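# Put the whole wire into the bin

## Task

Get the entire wire inside the bin so that every part of it sits lower than the bin's rim. The wire must not be left dangling over the table edge, and nothing may end up off the table.

## Robot and tools

ROBOT AND FRAMES. There are two arms, left_arm and right_arm, each with a two-finger gripper. The scene frame has its origin at table-top height, halfway between the nominal arm bases, with +z up, +x pointing out across the table, and left_arm on the +y side. Arm names do not match image sides. Calibrated bases in the scene frame: left_arm at (+0.027, +0.308, +0.032) m, quat_wxyz (+1.000, 0, 0, -0.002); right_arm at (+0.046, -0.291, +0.016) m, quat_wxyz (+1.000, 0, 0, +0.028). A two-camera stand is fixed behind the arms. Each arm reports its hand pose, velocities and targets in its own base frame. Fixed cameras and the table use the scene frame. Motion offsets are taken along the axes of that arm's current Hand target. The fingers point along the gripper's +z axis and close along its y axis. end_effector_position is the spot between the finger pads, just under 1 cm behind the tips. Loose objects may occasionally get a small nudge from outside.

THE 14-NUMBER ROW. Every motion command uses one row of 14 numbers, each in [-1, 1]. The first 7 are for left_arm and the last 7 are for right_arm, and both halves are always given. Each half is dx, dy, dz, rx, ry, rz, opening. dx to rz are an offset, not a pose. They are measured from that arm's Hand target at the moment the action or move begins, along that target's own axes. A value of 1.0 means 0.6 m for dx/dy/dz, or 180 degrees for rotation. rx, ry and rz together form a single rotation vector. Opening is absolute: +1 is fully open (about 87 mm between pads), +0.5 about 69 mm, 0 about 43 mm, -0.5 about 18 mm, and -1 closed. To keep an arm still, send zeros for its six pose numbers, but resend its current opening, because 0 is itself an opening command.

TOOLS.
execute_actions(actions, cameras): actions is a list of actions. Each action holds up to 15 rows, one per 1/30 s control step. If fewer rows are given, the last row is held to fill all 15. Every row counts from the start-of-action Hand target, so rows do not add up. A repeated action, however, moves the arm again. With an empty list it returns the state plus all camera images.
move(target, speed, blend, opening_speed, blocking, cameras): target is one row, or a list of up to 15 rows. All rows count from the same starting Hand targets, not from the previous row. The gripper travels in a straight line. speed is top speed in m/s, from 0.002 to 2.9 (default 0.25); turning is capped at twice that number in rad/s. You may give one speed or one per target. blend, in metres, rounds off corners at intermediate targets; 0 means a full stop at each one. opening_speed is the finger rate per second on the -1..+1 scale, at least 0.2. With blocking=false the call returns after about 0.5 s while the motion continues. A move is cut off after 10 s, and paths do not avoid obstacles or the other arm. The result ends with a "move:" line, for example done, off_target, moving, held or fault. limits=paced means the commanded pose was clipped; limits=held means a check held back steps.
wait(seconds 0 to 10, cameras): lets time pass with the last commands held.
stop(cameras): brakes a running move.
zoom_image(camera, region): gives an enlarged view of part of the newest image. region is [x0, y0, x1, y1] in pixels, at most 504 by 504. Cameras are cam_high, cam_low, cam_left_wrist and cam_right_wrist, each 672x504.
finished_scene(scene): ends the current scene, given its number. It cannot be reversed. The wire must stay in place without the robot's help.

READING RESULTS. Each result gives per-arm end_effector_position (m), end_effector_quat_wxyz, Hand target (the last commanded pose after clipping, and the base for the next offsets), Tool commands, grip_measured (on the opening scale), Joint positions (where the gripper value runs from 0 closed to 1 open), Joint velocities, Joint torques and motor temperatures. Reported hand position can be off by a few centimetres, more when the arm is stretched far. The gripper often stops short of or below its target, or tilts. Waiting will not fix this. Send another command, even all zeros, or add the remaining gap as an offset. Small moves can fail, or go sideways. Check the pose after each move and correct any tilt. Commanded orientation is clipped to within 40 degrees of the measured one at each step. Joint ranges in rad: waist -2.618 to 3.054, shoulder 0 to 3.142, elbow 0 to 3.142 (straight at 2.901), wrist pitch -1.571 to 1.571, wrist yaw -1.571 to 1.571, wrist roll -2.094 to 2.094.

GRIPPING. Note grip_measured at the moment the fingers first touch the object. Commanding roughly 0.04 below that reading gives a full-force grip; a smaller margin grips more gently. Readings may be off by about 1 mm (0.043 on the scale). Very thin parts such as a wire get less force. Each finger pad is limited to about 20 N.

AVOID. Do not drop the wire, release it while it is moving, hang it over the table edge, or push anything off the table. Avoid fast contact and hard pushes into the table, the bin or other fixed items. Touches are harder at higher speed and with targets set deeper past the contact point. To stop an arm pushing, set its target back beyond the gripper. Keep the two grippers, housings and wrist cameras clear of each other, and never close one gripper on the other's fingers. Do not strain an arm's camera cable. Do not route a path close to that arm's own base; go around it. Holding loads, staying stretched out, or pushing at unreachable poses heats the motors. MOTOR HOT appears at 75 °C. At 90 °C the arm folds up and stays idle. At 100 °C the arm goes limp and falls.

Each tool is called after "Emit:" as a command line: name --argument value for each argument, lists and objects as JSON in quotes; but a table of rows of numbers goes row by row, as --pt "numbers of a row", without its own name.

## Session

Emit:
execute_actions --actions '[]'

Scene clock: 0.00 s.
left_arm: end_effector_position=(+0.3748, +0.0310, +0.0800) grip_measured=+1.000 end_effector_quat_wxyz=(+0.643, -0.100, +0.755, +0.084) | right_arm: end_effector_position=(+0.3730, -0.0325, +0.0937) grip_measured=+1.000 end_effector_quat_wxyz=(+0.686, +0.064, +0.724, -0.035)
Joint positions: left_arm=[-0.056 1.537 0.268 1.102 -0.314 -0.053 1] | right_arm=[-0.05 1.575 0.201 1.318 0.089 0.042 1]
Joint velocities: within noise
Joint torques (N m): no reading
Motor temperatures (°C): left_arm=[30 30 32 29 29 29 27] | right_arm=[27 28 31 27 30 28 26]
Heat: left arm: 32 °C; right arm: 31 °C.
Hand target: left_arm +0.3779, +0.0309, +0.0869; +0.651, -0.101, +0.747, +0.083 | right_arm +0.3738, -0.0325, +0.0946; +0.687, +0.064, +0.723, -0.035
Tool commands: left_gripper/opening=+1.0 right_gripper/opening=+1.0

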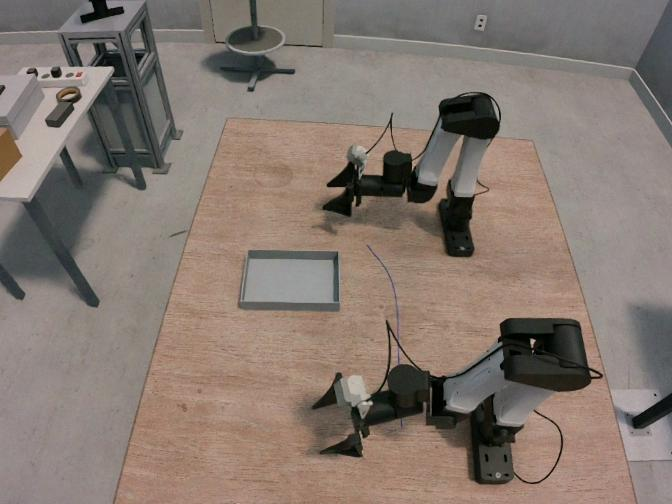

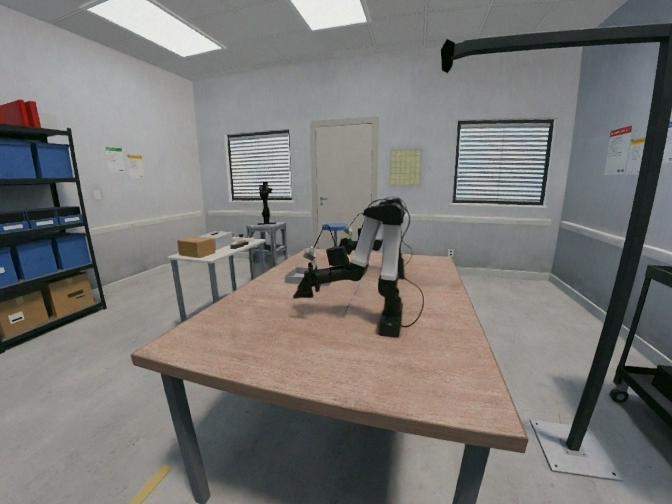

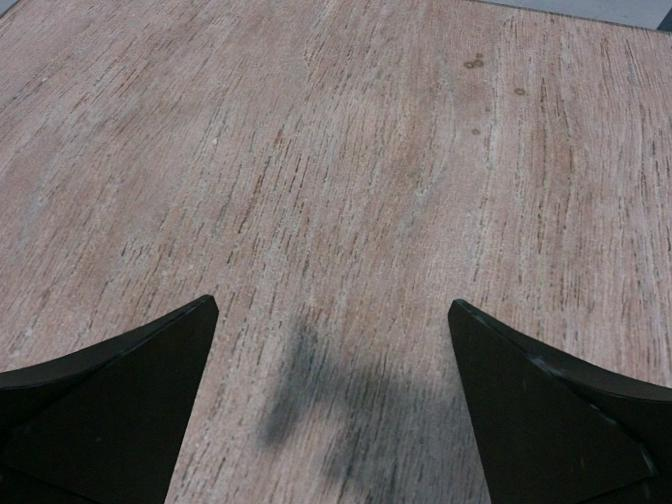

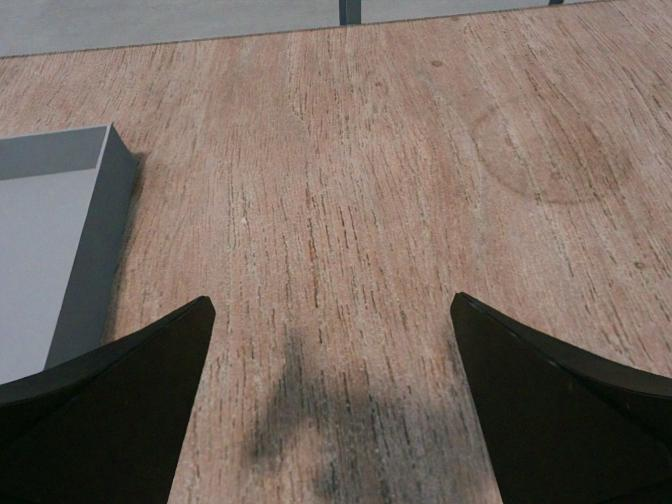

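Emit:
zoom_image --camera "cam_high" --region '[220, 220, 460, 460]'

Scaled by 2.100 from the camera's 672x504 image, which has a finer 960x720 frame.

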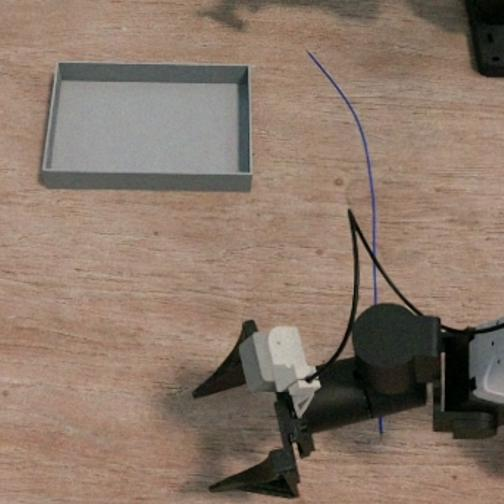

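Emit:
move --target '[-0.0747,-0.041,-0.308,-0.2965,0.383,-0.337,1,-0.0757,0.125,-0.2136,0.346,0.384,0.350,1]' --speed 0.4 --cameras '["all"]'

Scene clock: 48.17 s.
left_arm: end_effector_position=(+0.2115, -0.0387, +0.1523) grip_measured=+1.000 end_effector_quat_wxyz=(-0.003, +0.699, -0.715, -0.001) | right_arm: end_effector_position=(+0.2563, +0.0573, +0.1467) grip_measured=+1.000 end_effector_quat_wxyz=(+0.005, +0.701, +0.713, -0.002)
Joint positions: left_arm=[0.01 1.347 1.231 -1.451 -0.005 -1.538 1] | right_arm=[0.067 1.514 1.351 -1.405 0.009 1.621 1]
Joint torques (N m): left_arm=[0.17 -3.74 9.35 0.08 -0.07 -0.19] | right_arm=[-0.38 -3.78 6.79 0.15 0.05 0.11]
Motor temperatures (°C): left_arm=[29 33 36 42 29 29 27] | right_arm=[27 30 33 33 30 28 26]
Heat: left arm: 42 °C; right arm: 33 °C.
Hand target: left_arm +0.2133, -0.0381, +0.1570; +0.000, +0.707, -0.707, +0.000 | right_arm +0.2598, +0.0574, +0.1497; +0.000, +0.707, +0.708, +0.000
Off the commanded pose: left_arm 0.005 m, 1 deg | right_arm 0.005 m, 1 deg.
move: done

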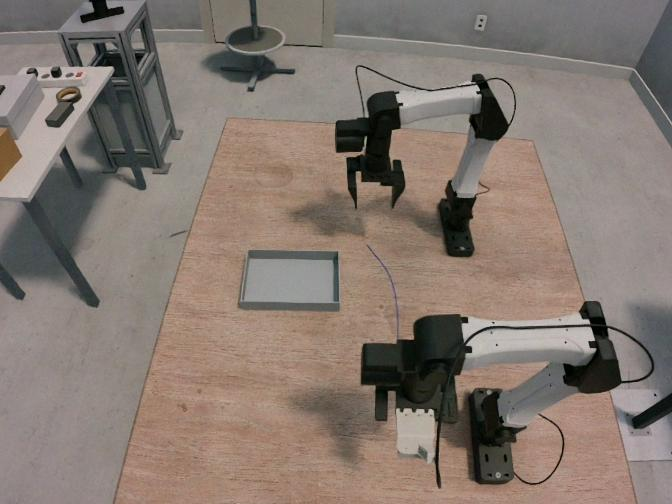

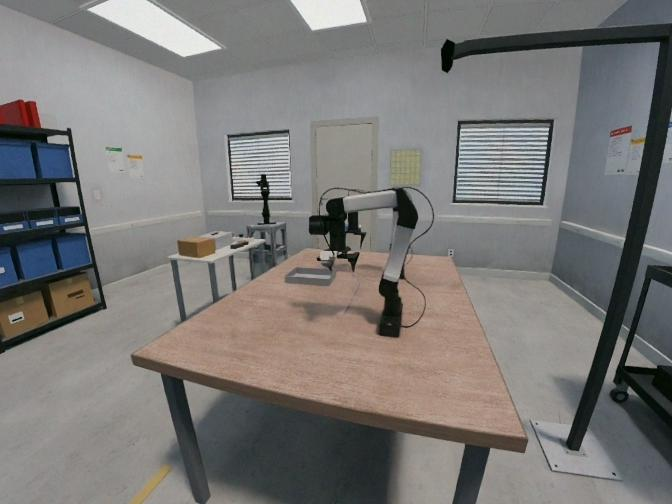

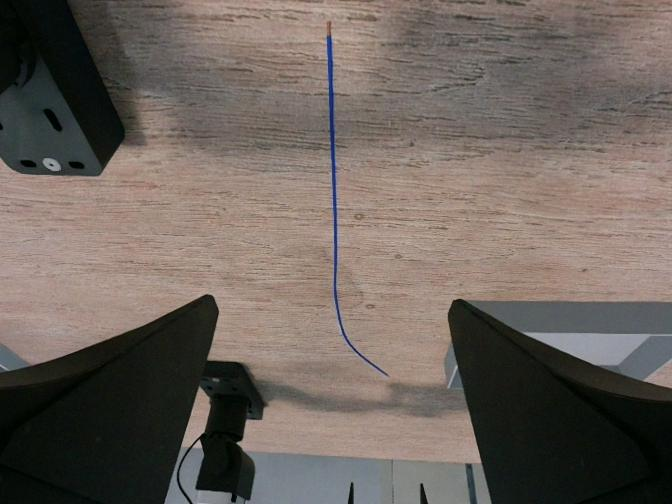

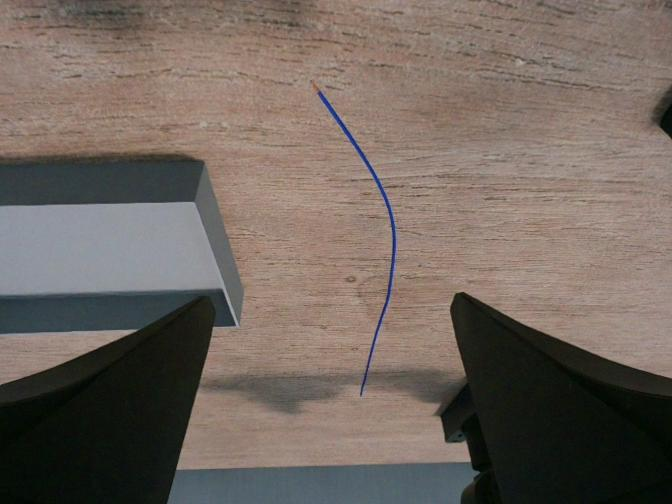

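Emit:
move --target '[0,0,0.17,0,0,0,1,0,0,0.14,0,0,0,1]' --cameras '["all"]'

Scene clock: 59.60 s.
left_arm: end_effector_position=(+0.2105, -0.0389, +0.0582) grip_measured=+1.000 end_effector_quat_wxyz=(-0.001, +0.699, -0.715, -0.002) | right_arm: end_effector_position=(+0.2606, +0.0578, +0.0714) grip_measured=+1.000 end_effector_quat_wxyz=(+0.007, +0.701, +0.713, +0.002)
Joint positions: left_arm=[0.01 1.373 0.874 -1.074 -0.004 -1.538 1] | right_arm=[0.067 1.543 1.078 -1.093 0.008 1.622 1]
Joint torques (N m): left_arm=[0.17 -3.67 6.3 0.42 -0.07 -0.18] | right_arm=[-0.36 -4.03 3.84 0.38 0.11 0.13]
Motor temperatures (°C): left_arm=[29 32 37 37 29 29 27] | right_arm=[27 30 34 31 30 28 26]
Heat: left arm: 37 °C; right arm: 34 °C.
Hand target: left_arm +0.2135, -0.0382, +0.0551; +0.000, +0.707, -0.707, +0.001 | right_arm +0.2598, +0.0575, +0.0657; +0.000, +0.707, +0.708, +0.000
Off the commanded pose: left_arm 0.004 m, 1 deg | right_arm 0.006 m, 1 deg.
move: done

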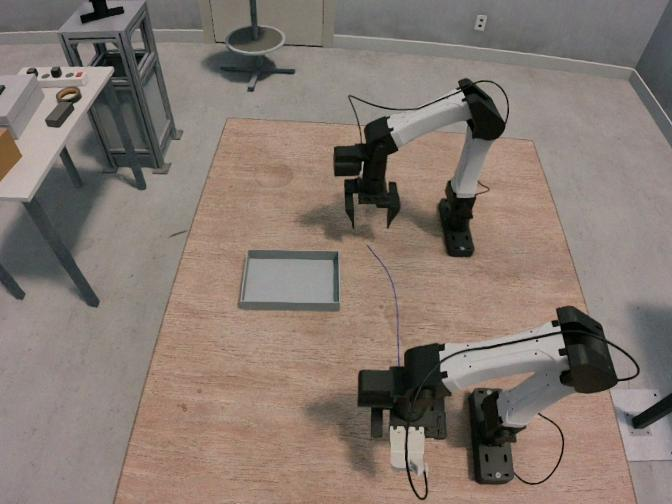

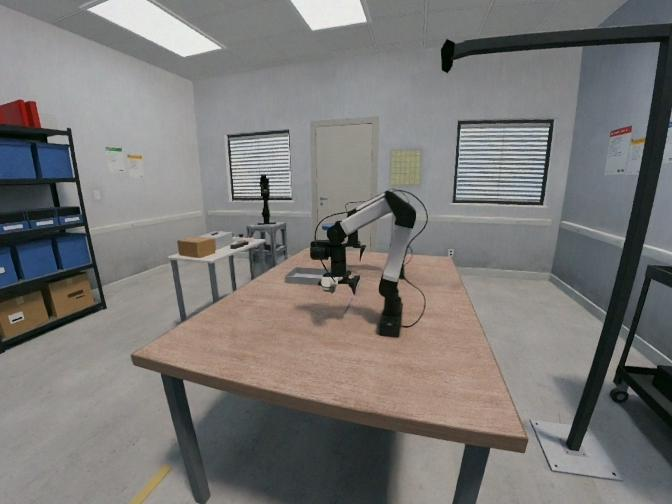

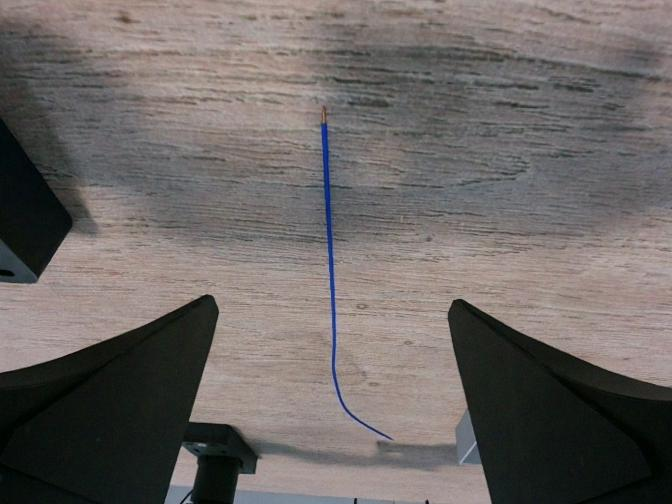

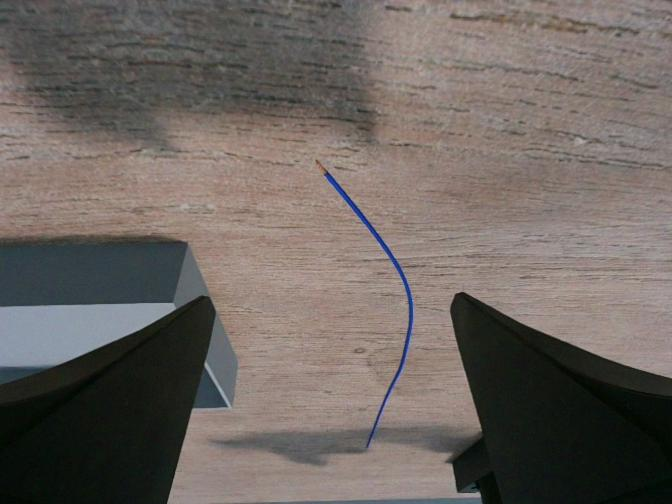

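Emit:
move --target '[0,0,0.095,0,0,0,1,0,0,0.095,0,0,0,1]' --cameras '["cam_left_wrist","cam_right_wrist","cam_high"]'

Scene clock: 69.77 s.
left_arm: end_effector_position=(+0.2110, -0.0389, +0.0009) grip_measured=+1.000 end_effector_quat_wxyz=(+0.000, +0.699, -0.715, -0.002) | right_arm: end_effector_position=(+0.2617, +0.0579, +0.0143) grip_measured=+1.000 end_effector_quat_wxyz=(+0.007, +0.701, +0.713, +0.002)
Joint positions: left_arm=[0.01 1.471 0.71 -0.812 -0.004 -1.538 1] | right_arm=[0.067 1.624 0.919 -0.853 0.008 1.622 1]
Joint torques (N m): left_arm=[0.17 -3.97 5.82 0.4 -0.08 -0.18] | right_arm=[-0.47 -4.41 3.37 0.46 0.11 0.14]
Heat: left arm: 37 °C; right arm: 34 °C.
Hand target: left_arm +0.2135, -0.0381, -0.0019; +0.000, +0.707, -0.707, +0.000 | right_arm +0.2598, +0.0575, +0.0088; +0.000, +0.707, +0.708, +0.000
Off the commanded pose: left_arm 0.004 m, 1 deg | right_arm 0.006 m, 1 deg.
move: done
Images, in order (width x height): cam_high 672x504, cam_left_wrist 672x504, cam_right_wrist 672x504.

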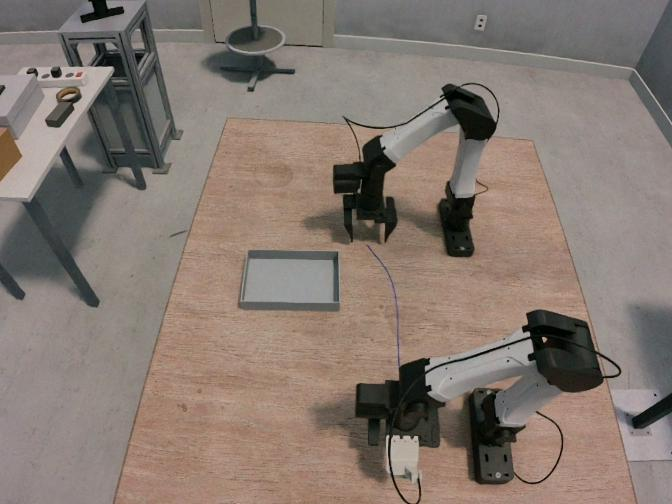

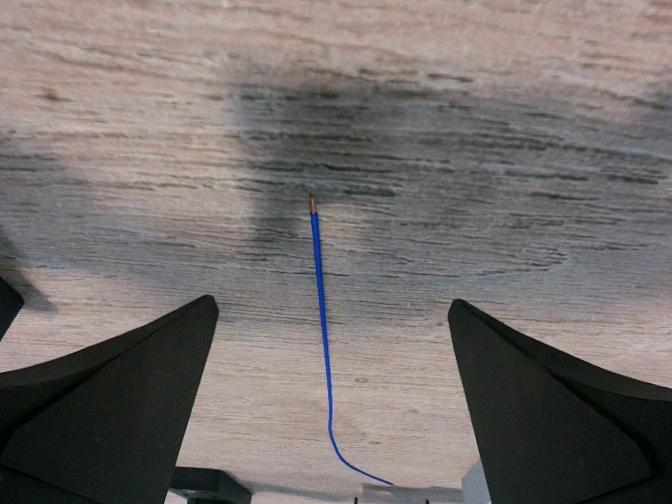

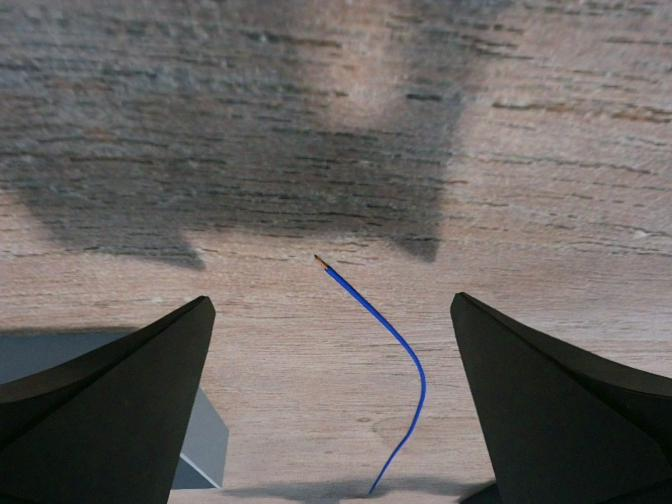

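Emit:
move --target '[0,0,0.022,0,0,0,0,0.047,-0.026,0.017,0,0,-0.178,0]' --speed 0.15 --cameras '["cam_left_wrist","cam_right_wrist","cam_high"]'

Scene clock: 92.63 s.
left_arm: end_effector_position=(+0.2113, -0.0389, -0.0127) grip_measured=+0.000 end_effector_quat_wxyz=(+0.000, +0.699, -0.715, -0.003) | right_arm: end_effector_position=(+0.2409, +0.0821, +0.0005) grip_measured=+0.000 end_effector_quat_wxyz=(+0.001, +0.489, +0.872, -0.004)
Joint positions: left_arm=[0.01 1.508 0.679 -0.746 -0.004 -1.538 0.5] | right_arm=[0.18 1.681 0.919 -0.813 0.007 1.203 0.5]
Joint torques (N m): left_arm=[0.17 -4.36 5.49 0.4 -0.08 -0.19] | right_arm=[0.81 -4.4 4.67 0.48 0.08 0.03]
Heat: left arm: 37 °C; right arm: 34 °C.
Hand target: left_arm +0.2135, -0.0381, -0.0151; +0.000, +0.707, -0.707, +0.000 | right_arm +0.2441, +0.0857, -0.0014; +0.000, +0.484, +0.875, +0.000
Off the commanded pose: left_arm 0.003 m, 1 deg | right_arm 0.005 m, 1 deg.
move: done
Images, in order (width x height): cam_high 672x504, cam_left_wrist 672x504, cam_right_wrist 672x504.

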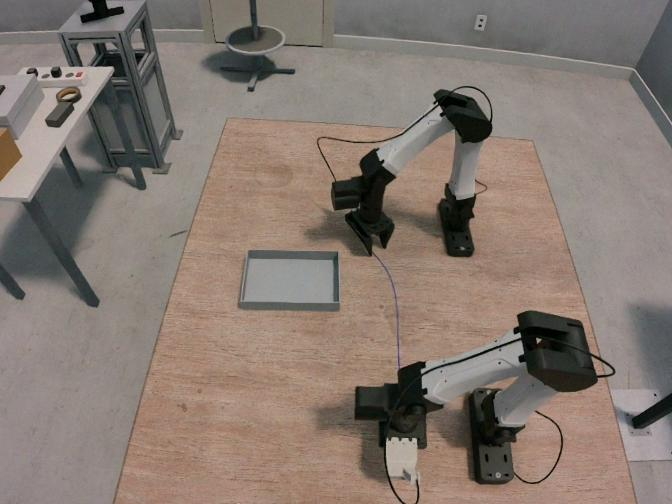

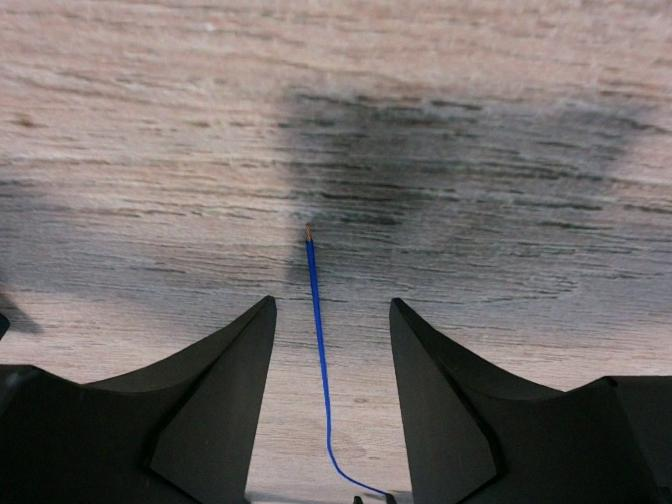

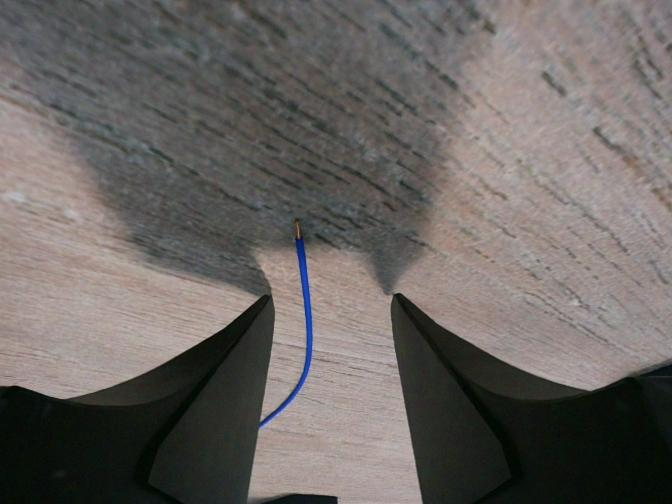

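Emit:
move --target '[0,0.011,0.012,0,0,0,-0.2,0,0.022,0.010,0,0,0,-0.2]' --speed 0.05 --cameras '["cam_left_wrist","cam_right_wrist"]'

Scene clock: 101.20 s.
left_arm: end_effector_position=(+0.2037, -0.0389, -0.0211) grip_measured=-0.200 end_effector_quat_wxyz=(+0.003, +0.699, -0.715, -0.005) | right_arm: end_effector_position=(+0.2476, +0.0891, -0.0029) grip_measured=-0.200 end_effector_quat_wxyz=(-0.005, +0.483, +0.876, -0.002)
Joint positions: left_arm=[0.01 1.508 0.638 -0.712 -0.004 -1.538 0.4] | right_arm=[0.195 1.725 0.953 -0.809 -0.003 1.203 0.4]
Joint torques (N m): left_arm=[0.21 -4.72 5.39 0.39 -0.07 -0.18] | right_arm=[0.98 -3.56 5.11 0.58 0.18 0.19]
Heat: left arm: 37 °C; right arm: 34 °C.
Hand target: left_arm +0.2069, -0.0381, -0.0224; +0.000, +0.707, -0.707, +0.000 | right_arm +0.2554, +0.0927, -0.0075; +0.000, +0.484, +0.875, +0.000
Off the commanded pose: left_arm 0.004 m, 1 deg | right_arm 0.010 m, 1 deg.
move: done
Images, in order (width x height): cam_left_wrist 672x504, cam_right_wrist 672x504.

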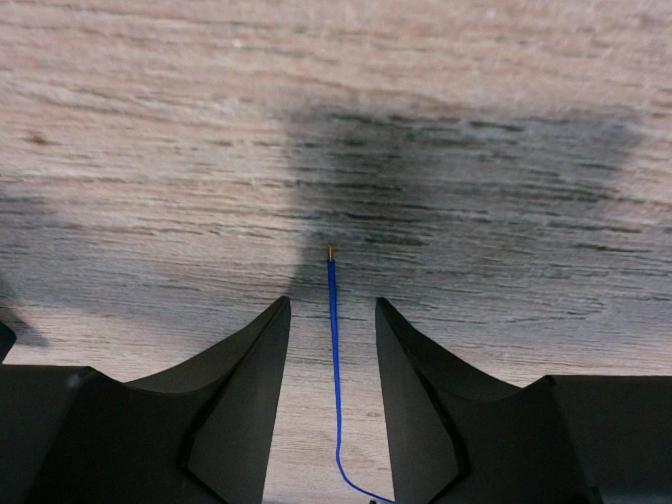

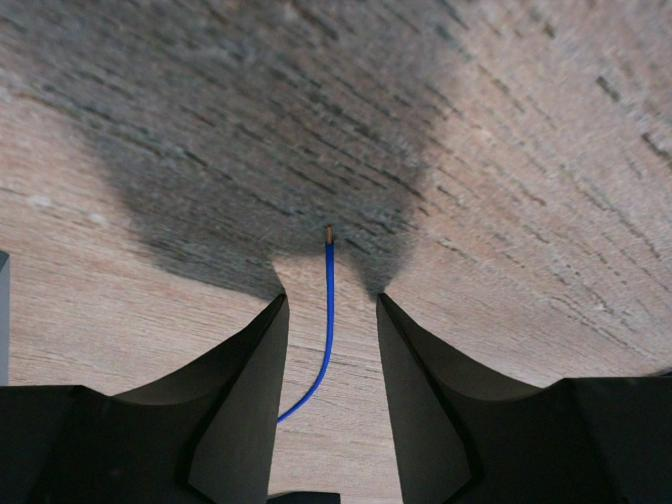

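Emit:
move --target '[0,0,0.007,0,0,0,-0.3,0,-0.012,-0.003,0,0,0,-0.3]' --speed 0.04 --cameras '["cam_left_wrist","cam_right_wrist"]'

Scene clock: 108.43 s.
left_arm: end_effector_position=(+0.2055, -0.0395, -0.0218) grip_measured=-0.300 end_effector_quat_wxyz=(+0.001, +0.699, -0.715, -0.001) | right_arm: end_effector_position=(+0.2491, +0.0898, -0.0029) grip_measured=-0.300 end_effector_quat_wxyz=(-0.004, +0.484, +0.875, +0.000)
Joint positions: left_arm=[0.01 1.509 0.635 -0.699 0 -1.538 0.35] | right_arm=[0.195 1.725 0.953 -0.803 -0.005 1.204 0.35]
Joint torques (N m): left_arm=[0.21 -3.74 4.77 0.47 -0.12 -0.18] | right_arm=[0.2 -5.59 3.4 0.53 0.21 0.06]
Heat: left arm: 37 °C; right arm: 34 °C.
Hand target: left_arm +0.2068, -0.0381, -0.0266; +0.000, +0.707, -0.707, +0.000 | right_arm +0.2492, +0.0888, -0.0056; +0.000, +0.484, +0.875, +0.000
Off the commanded pose: left_arm 0.005 m, 1 deg | right_arm 0.003 m, 0 deg.
move: done
Images, in order (width x height): cam_left_wrist 672x504, cam_right_wrist 672x504.

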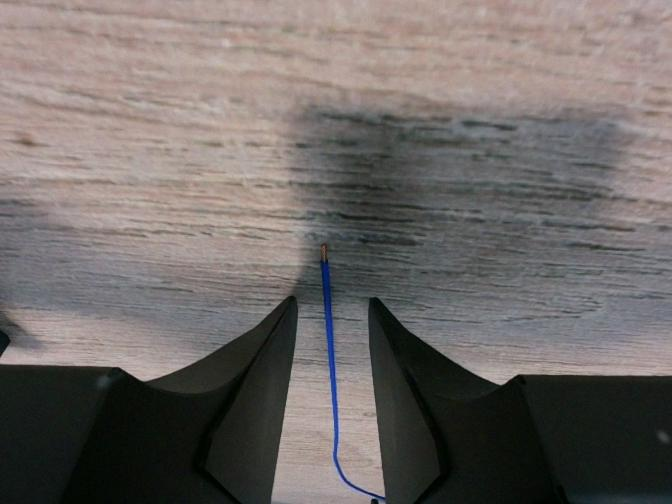

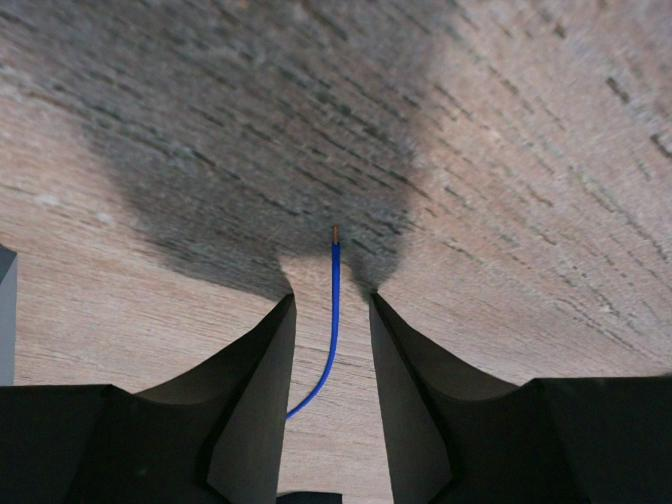

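Emit:
move --target '[0,0,-0.004,0,0,0,-1,0,0,0,0,0,0,-1]' --speed 0.04 --opening_speed 0.5 --cameras '["cam_left_wrist","cam_right_wrist"]'

Scene clock: 114.17 s.
left_arm: end_effector_position=(+0.2074, -0.0397, -0.0219) grip_measured=-0.939 end_effector_quat_wxyz=(-0.002, +0.699, -0.715, +0.002) | right_arm: end_effector_position=(+0.2523, +0.0905, -0.0031) grip_measured=-0.945 end_effector_quat_wxyz=(+0.001, +0.484, +0.875, +0.005)
Joint positions: left_arm=[0.01 1.509 0.635 -0.691 0.001 -1.539 0.03] | right_arm=[0.195 1.725 0.953 -0.79 -0.006 1.204 0.027]
Joint torques (N m): left_arm=[0.2 -4.33 5.34 0.32 -0.11 -0.17] | right_arm=[0.29 -5.72 3.28 0.34 0.17 0.05]
Heat: left arm: 37 °C; right arm: 34 °C.
Hand target: left_arm +0.2069, -0.0381, -0.0242; +0.000, +0.707, -0.707, +0.000 | right_arm +0.2493, +0.0889, -0.0056; +0.000, +0.484, +0.875, +0.000
Off the commanded pose: left_arm 0.003 m, 1 deg | right_arm 0.004 m, 1 deg.
move: done
Images, in order (width x height): cam_left_wrist 672x504, cam_right_wrist 672x504.

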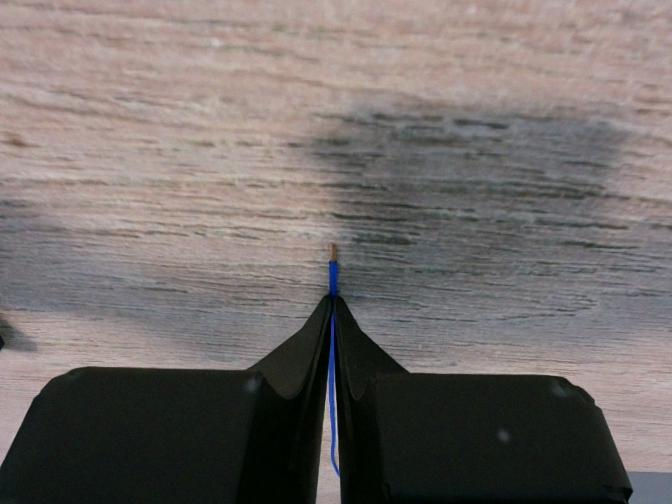

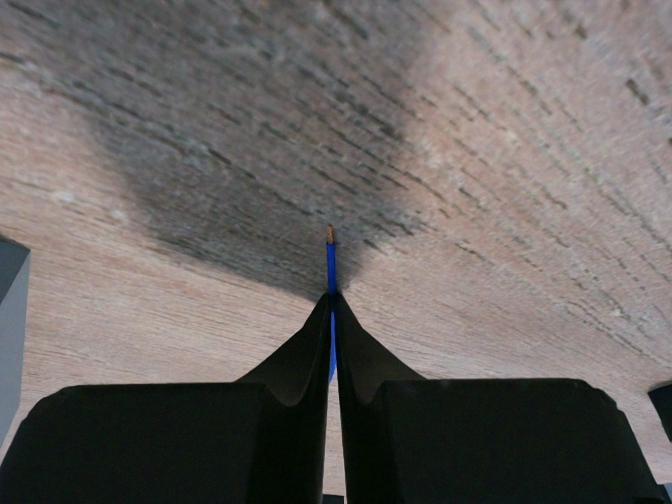

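Emit:
move --target '[0.0,0,-0.38,0,0,0,-1,0,0,-0.38,0,0,0,-1]' --speed 0.15 --cameras '["cam_left_wrist","cam_right_wrist","cam_high","cam_low"]'

Scene clock: 144.23 s.
left_arm: end_effector_position=(+0.2086, -0.0386, +0.1970) grip_measured=-0.939 end_effector_quat_wxyz=(-0.034, +0.705, -0.707, +0.045) | right_arm: end_effector_position=(+0.2505, +0.0893, +0.2144) grip_measured=-0.945 end_effector_quat_wxyz=(+0.043, +0.483, +0.873, +0.044)
Joint positions: left_arm=[0.03 1.268 1.345 -1.536 0.019 -1.54 0.03] | right_arm=[0.188 1.534 1.642 -1.557 -0.012 1.2 0.027]
Joint torques (N m): left_arm=[0.18 -4 8.87 0.3 -0.05 0.04] | right_arm=[-0.47 -5.87 6.01 0.46 0.08 0.05]
Motor temperatures (°C): left_arm=[29 33 38 32 29 29 28] | right_arm=[27 32 34 29 30 28 27]
Heat: left arm: 38 °C; right arm: 34 °C.
Hand target: left_arm +0.2067, -0.0381, +0.2038; +0.000, +0.707, -0.707, +0.000 | right_arm +0.2492, +0.0887, +0.2223; +0.000, +0.484, +0.875, +0.000
Off the commanded pose: left_arm 0.007 m, 6 deg | right_arm 0.008 m, 7 deg.
joint sent to its limit (left arm) — joint 4 (wrist pitch), lower limit. The joint targets are off in orientation, not in position.
joint sent to its limit (right arm) — joint 4 (wrist pitch), lower limit. The joint targets are off in orientation, not in position.
move: off_target (left_arm, right_arm)

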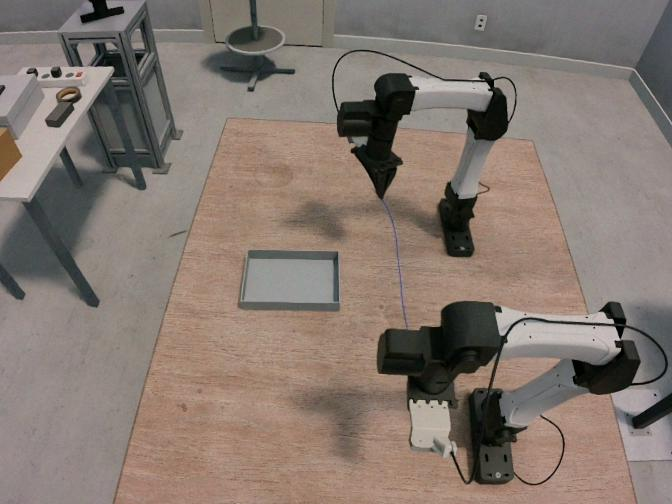

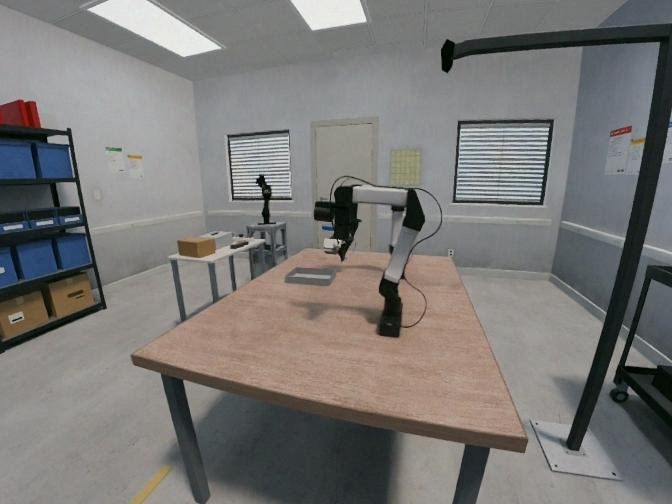

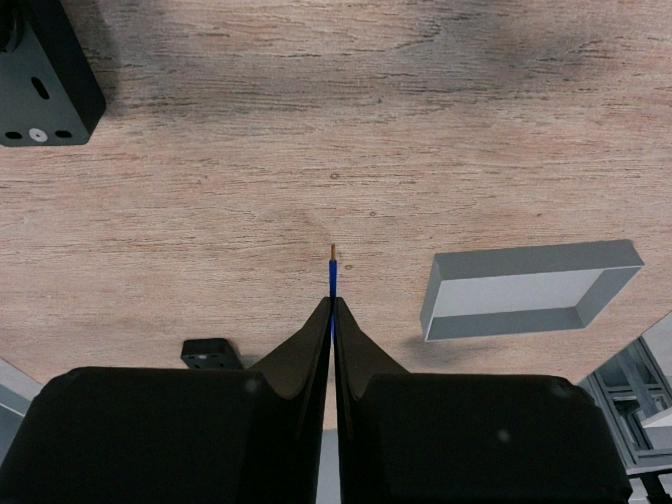

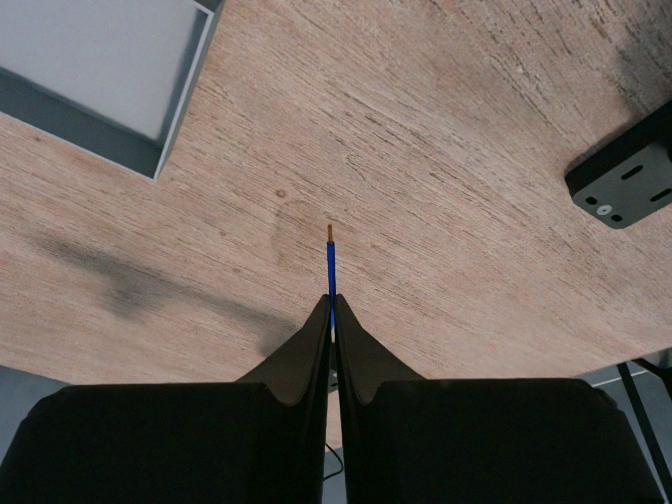

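Emit:
move --target '[0.48,-0.578,-0.107,0.186,-0.130,0.589,-1,-0.24,0.4215,-0.103,-0.1266,-0.166,-0.401,-1]' --speed 0.2 --cameras '["all"]'

Scene clock: 188.47 s.
left_arm: end_effector_position=(+0.5492, -0.3189, +0.2591) grip_measured=-0.939 end_effector_quat_wxyz=(+0.492, +0.144, +0.849, -0.125) | right_arm: end_effector_position=(+0.5330, +0.1019, +0.2873) grip_measured=-0.945 end_effector_quat_wxyz=(+0.414, -0.129, +0.900, +0.047)
Joint positions: left_arm=[-0.548 2.486 2.844 -0.868 -0.115 -0.145 0.03] | right_arm=[0.176 2.319 2.845 -1.24 -0.061 -0.08 0.027]
Joint torques (N m): left_arm=[-1.01 -13.81 9.85 2.15 -0.04 0.1] | right_arm=[-0.2 -8.47 6.04 2 -0.04 -0.02]
Heat: left arm: 41 °C; right arm: 36 °C.
Hand target: left_arm +0.5531, -0.3265, +0.2683; +0.297, +0.166, +0.939, -0.053 | right_arm +0.5400, +0.1011, +0.2842; +0.298, -0.139, +0.943, +0.044
Off the commanded pose: left_arm 0.012 m, 26 deg | right_arm 0.008 m, 14 deg.
elbow stopped short (left arm): the move would have taken joint 3 (elbow) straighter than the controller allows.
elbow stopped short (right arm): the move would have taken joint 3 (elbow) straighter than the controller allows.
move: off_target (left_arm, right_arm)

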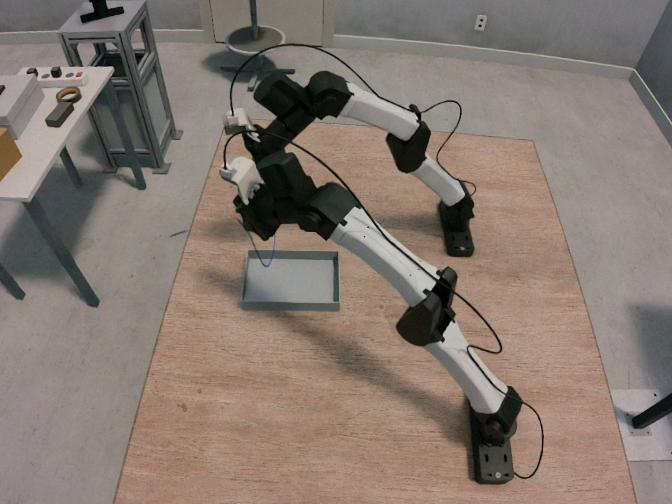

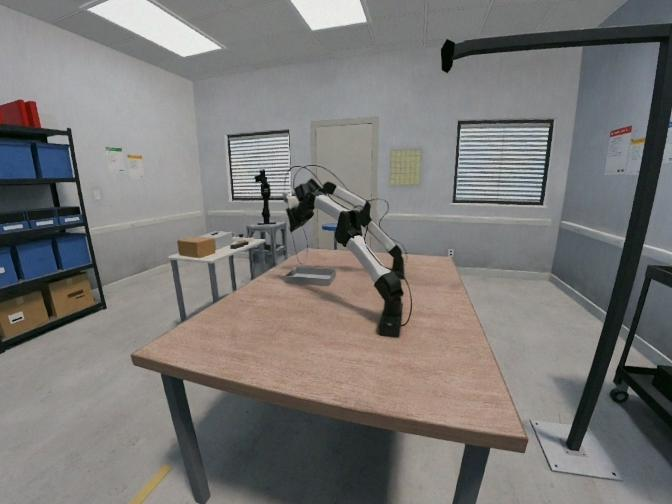

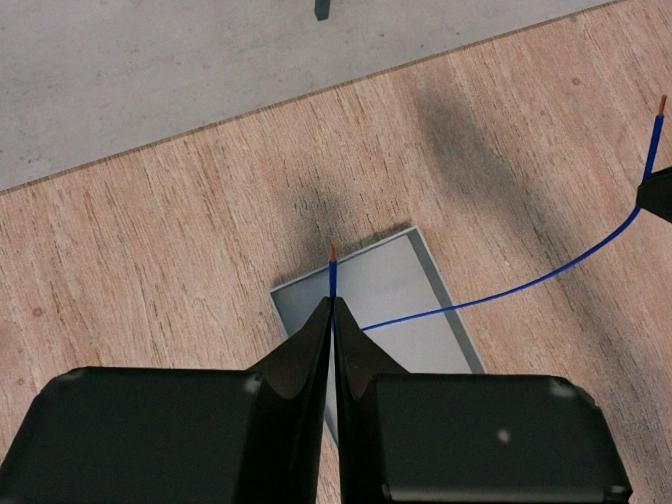

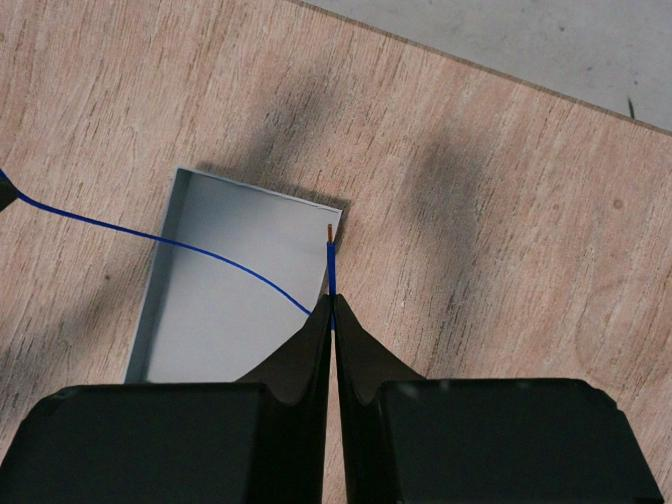

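Emit:
move --target '[0.2215,-0.077,0.028,0,-0.0278,0,-1,0.2213,0.0778,0.0288,0,-0.0278,0,-1]' --speed 0.15 --cameras '["all"]'

Emit:
zoom_image --camera "cam_high" --region '[200, 150, 400, 330]'

Scene clock: 216.77 s.
left_arm: end_effector_position=(+0.4487, -0.3382, +0.1565) grip_measured=-0.939 end_effector_quat_wxyz=(+0.323, +0.172, +0.929, -0.054) | right_arm: end_effector_position=(+0.4353, +0.1167, +0.1845) grip_measured=-0.945 end_effector_quat_wxyz=(+0.326, -0.139, +0.934, +0.051)
Joint positions: left_arm=[-0.693 2.356 2.437 -1.013 -0.211 -0.256 0.03] | right_arm=[0.252 1.793 1.691 -0.797 -0.033 -0.032 0.027]
Joint torques (N m): left_arm=[-0.77 -18.13 7.42 1.35 -0.23 -0.19] | right_arm=[0.87 -10.4 4.3 1.8 0.16 0.12]
Motor temperatures (°C): left_arm=[29 48 44 39 29 29 29] | right_arm=[27 35 35 33 30 28 28]
Heat: left arm: 48 °C; right arm: 35 °C.
Hand target: left_arm +0.4441, -0.3360, +0.1783; +0.337, +0.163, +0.925, -0.060 | right_arm +0.4319, +0.1174, +0.1938; +0.339, -0.137, +0.929, +0.050
Off the commanded pose: left_arm 0.022 m, 2 deg | right_arm 0.010 m, 2 deg.
move: off_target (left_arm)

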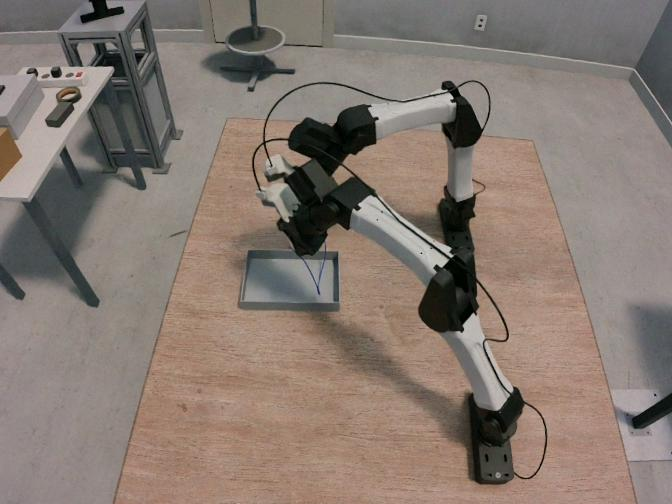

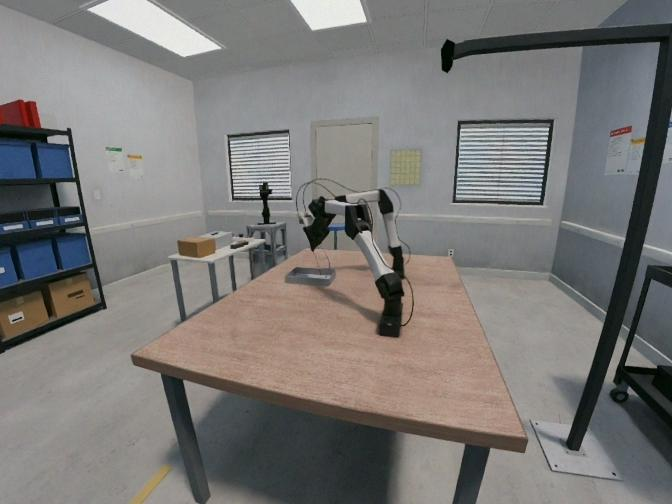

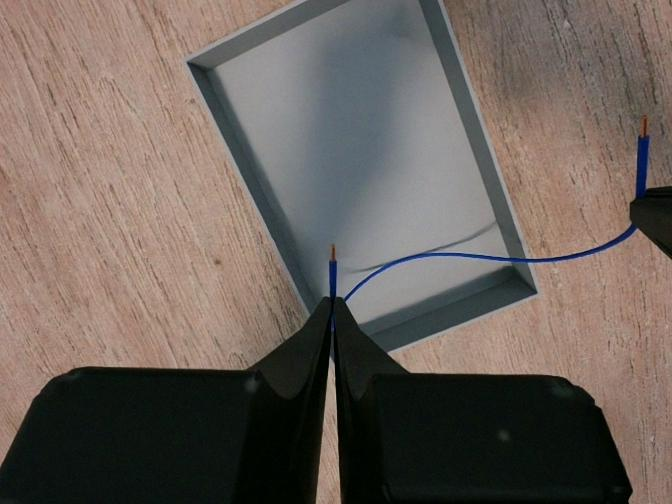

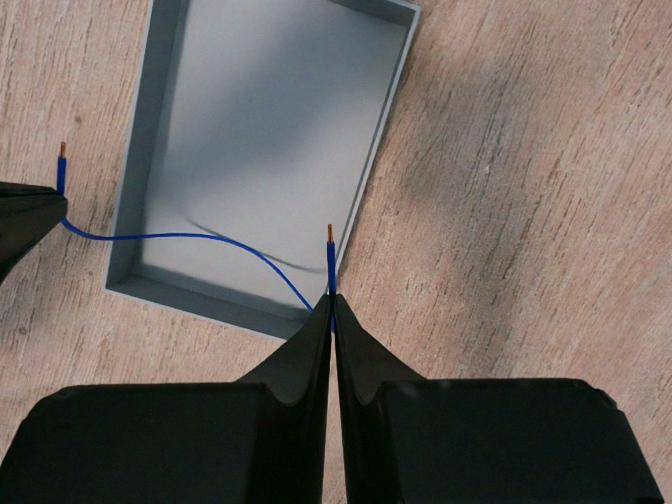

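Scaled by 2.520 from the camera's 672x504 image, which has a finer 960x720 frame.

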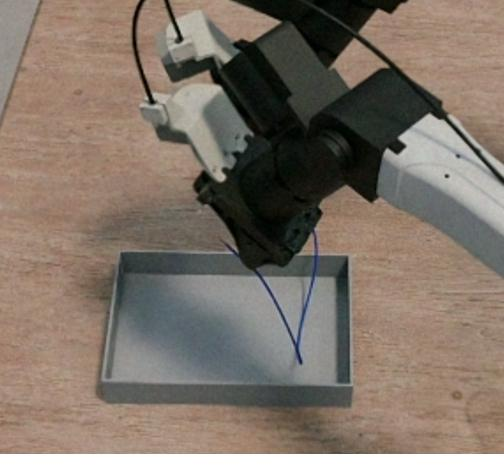

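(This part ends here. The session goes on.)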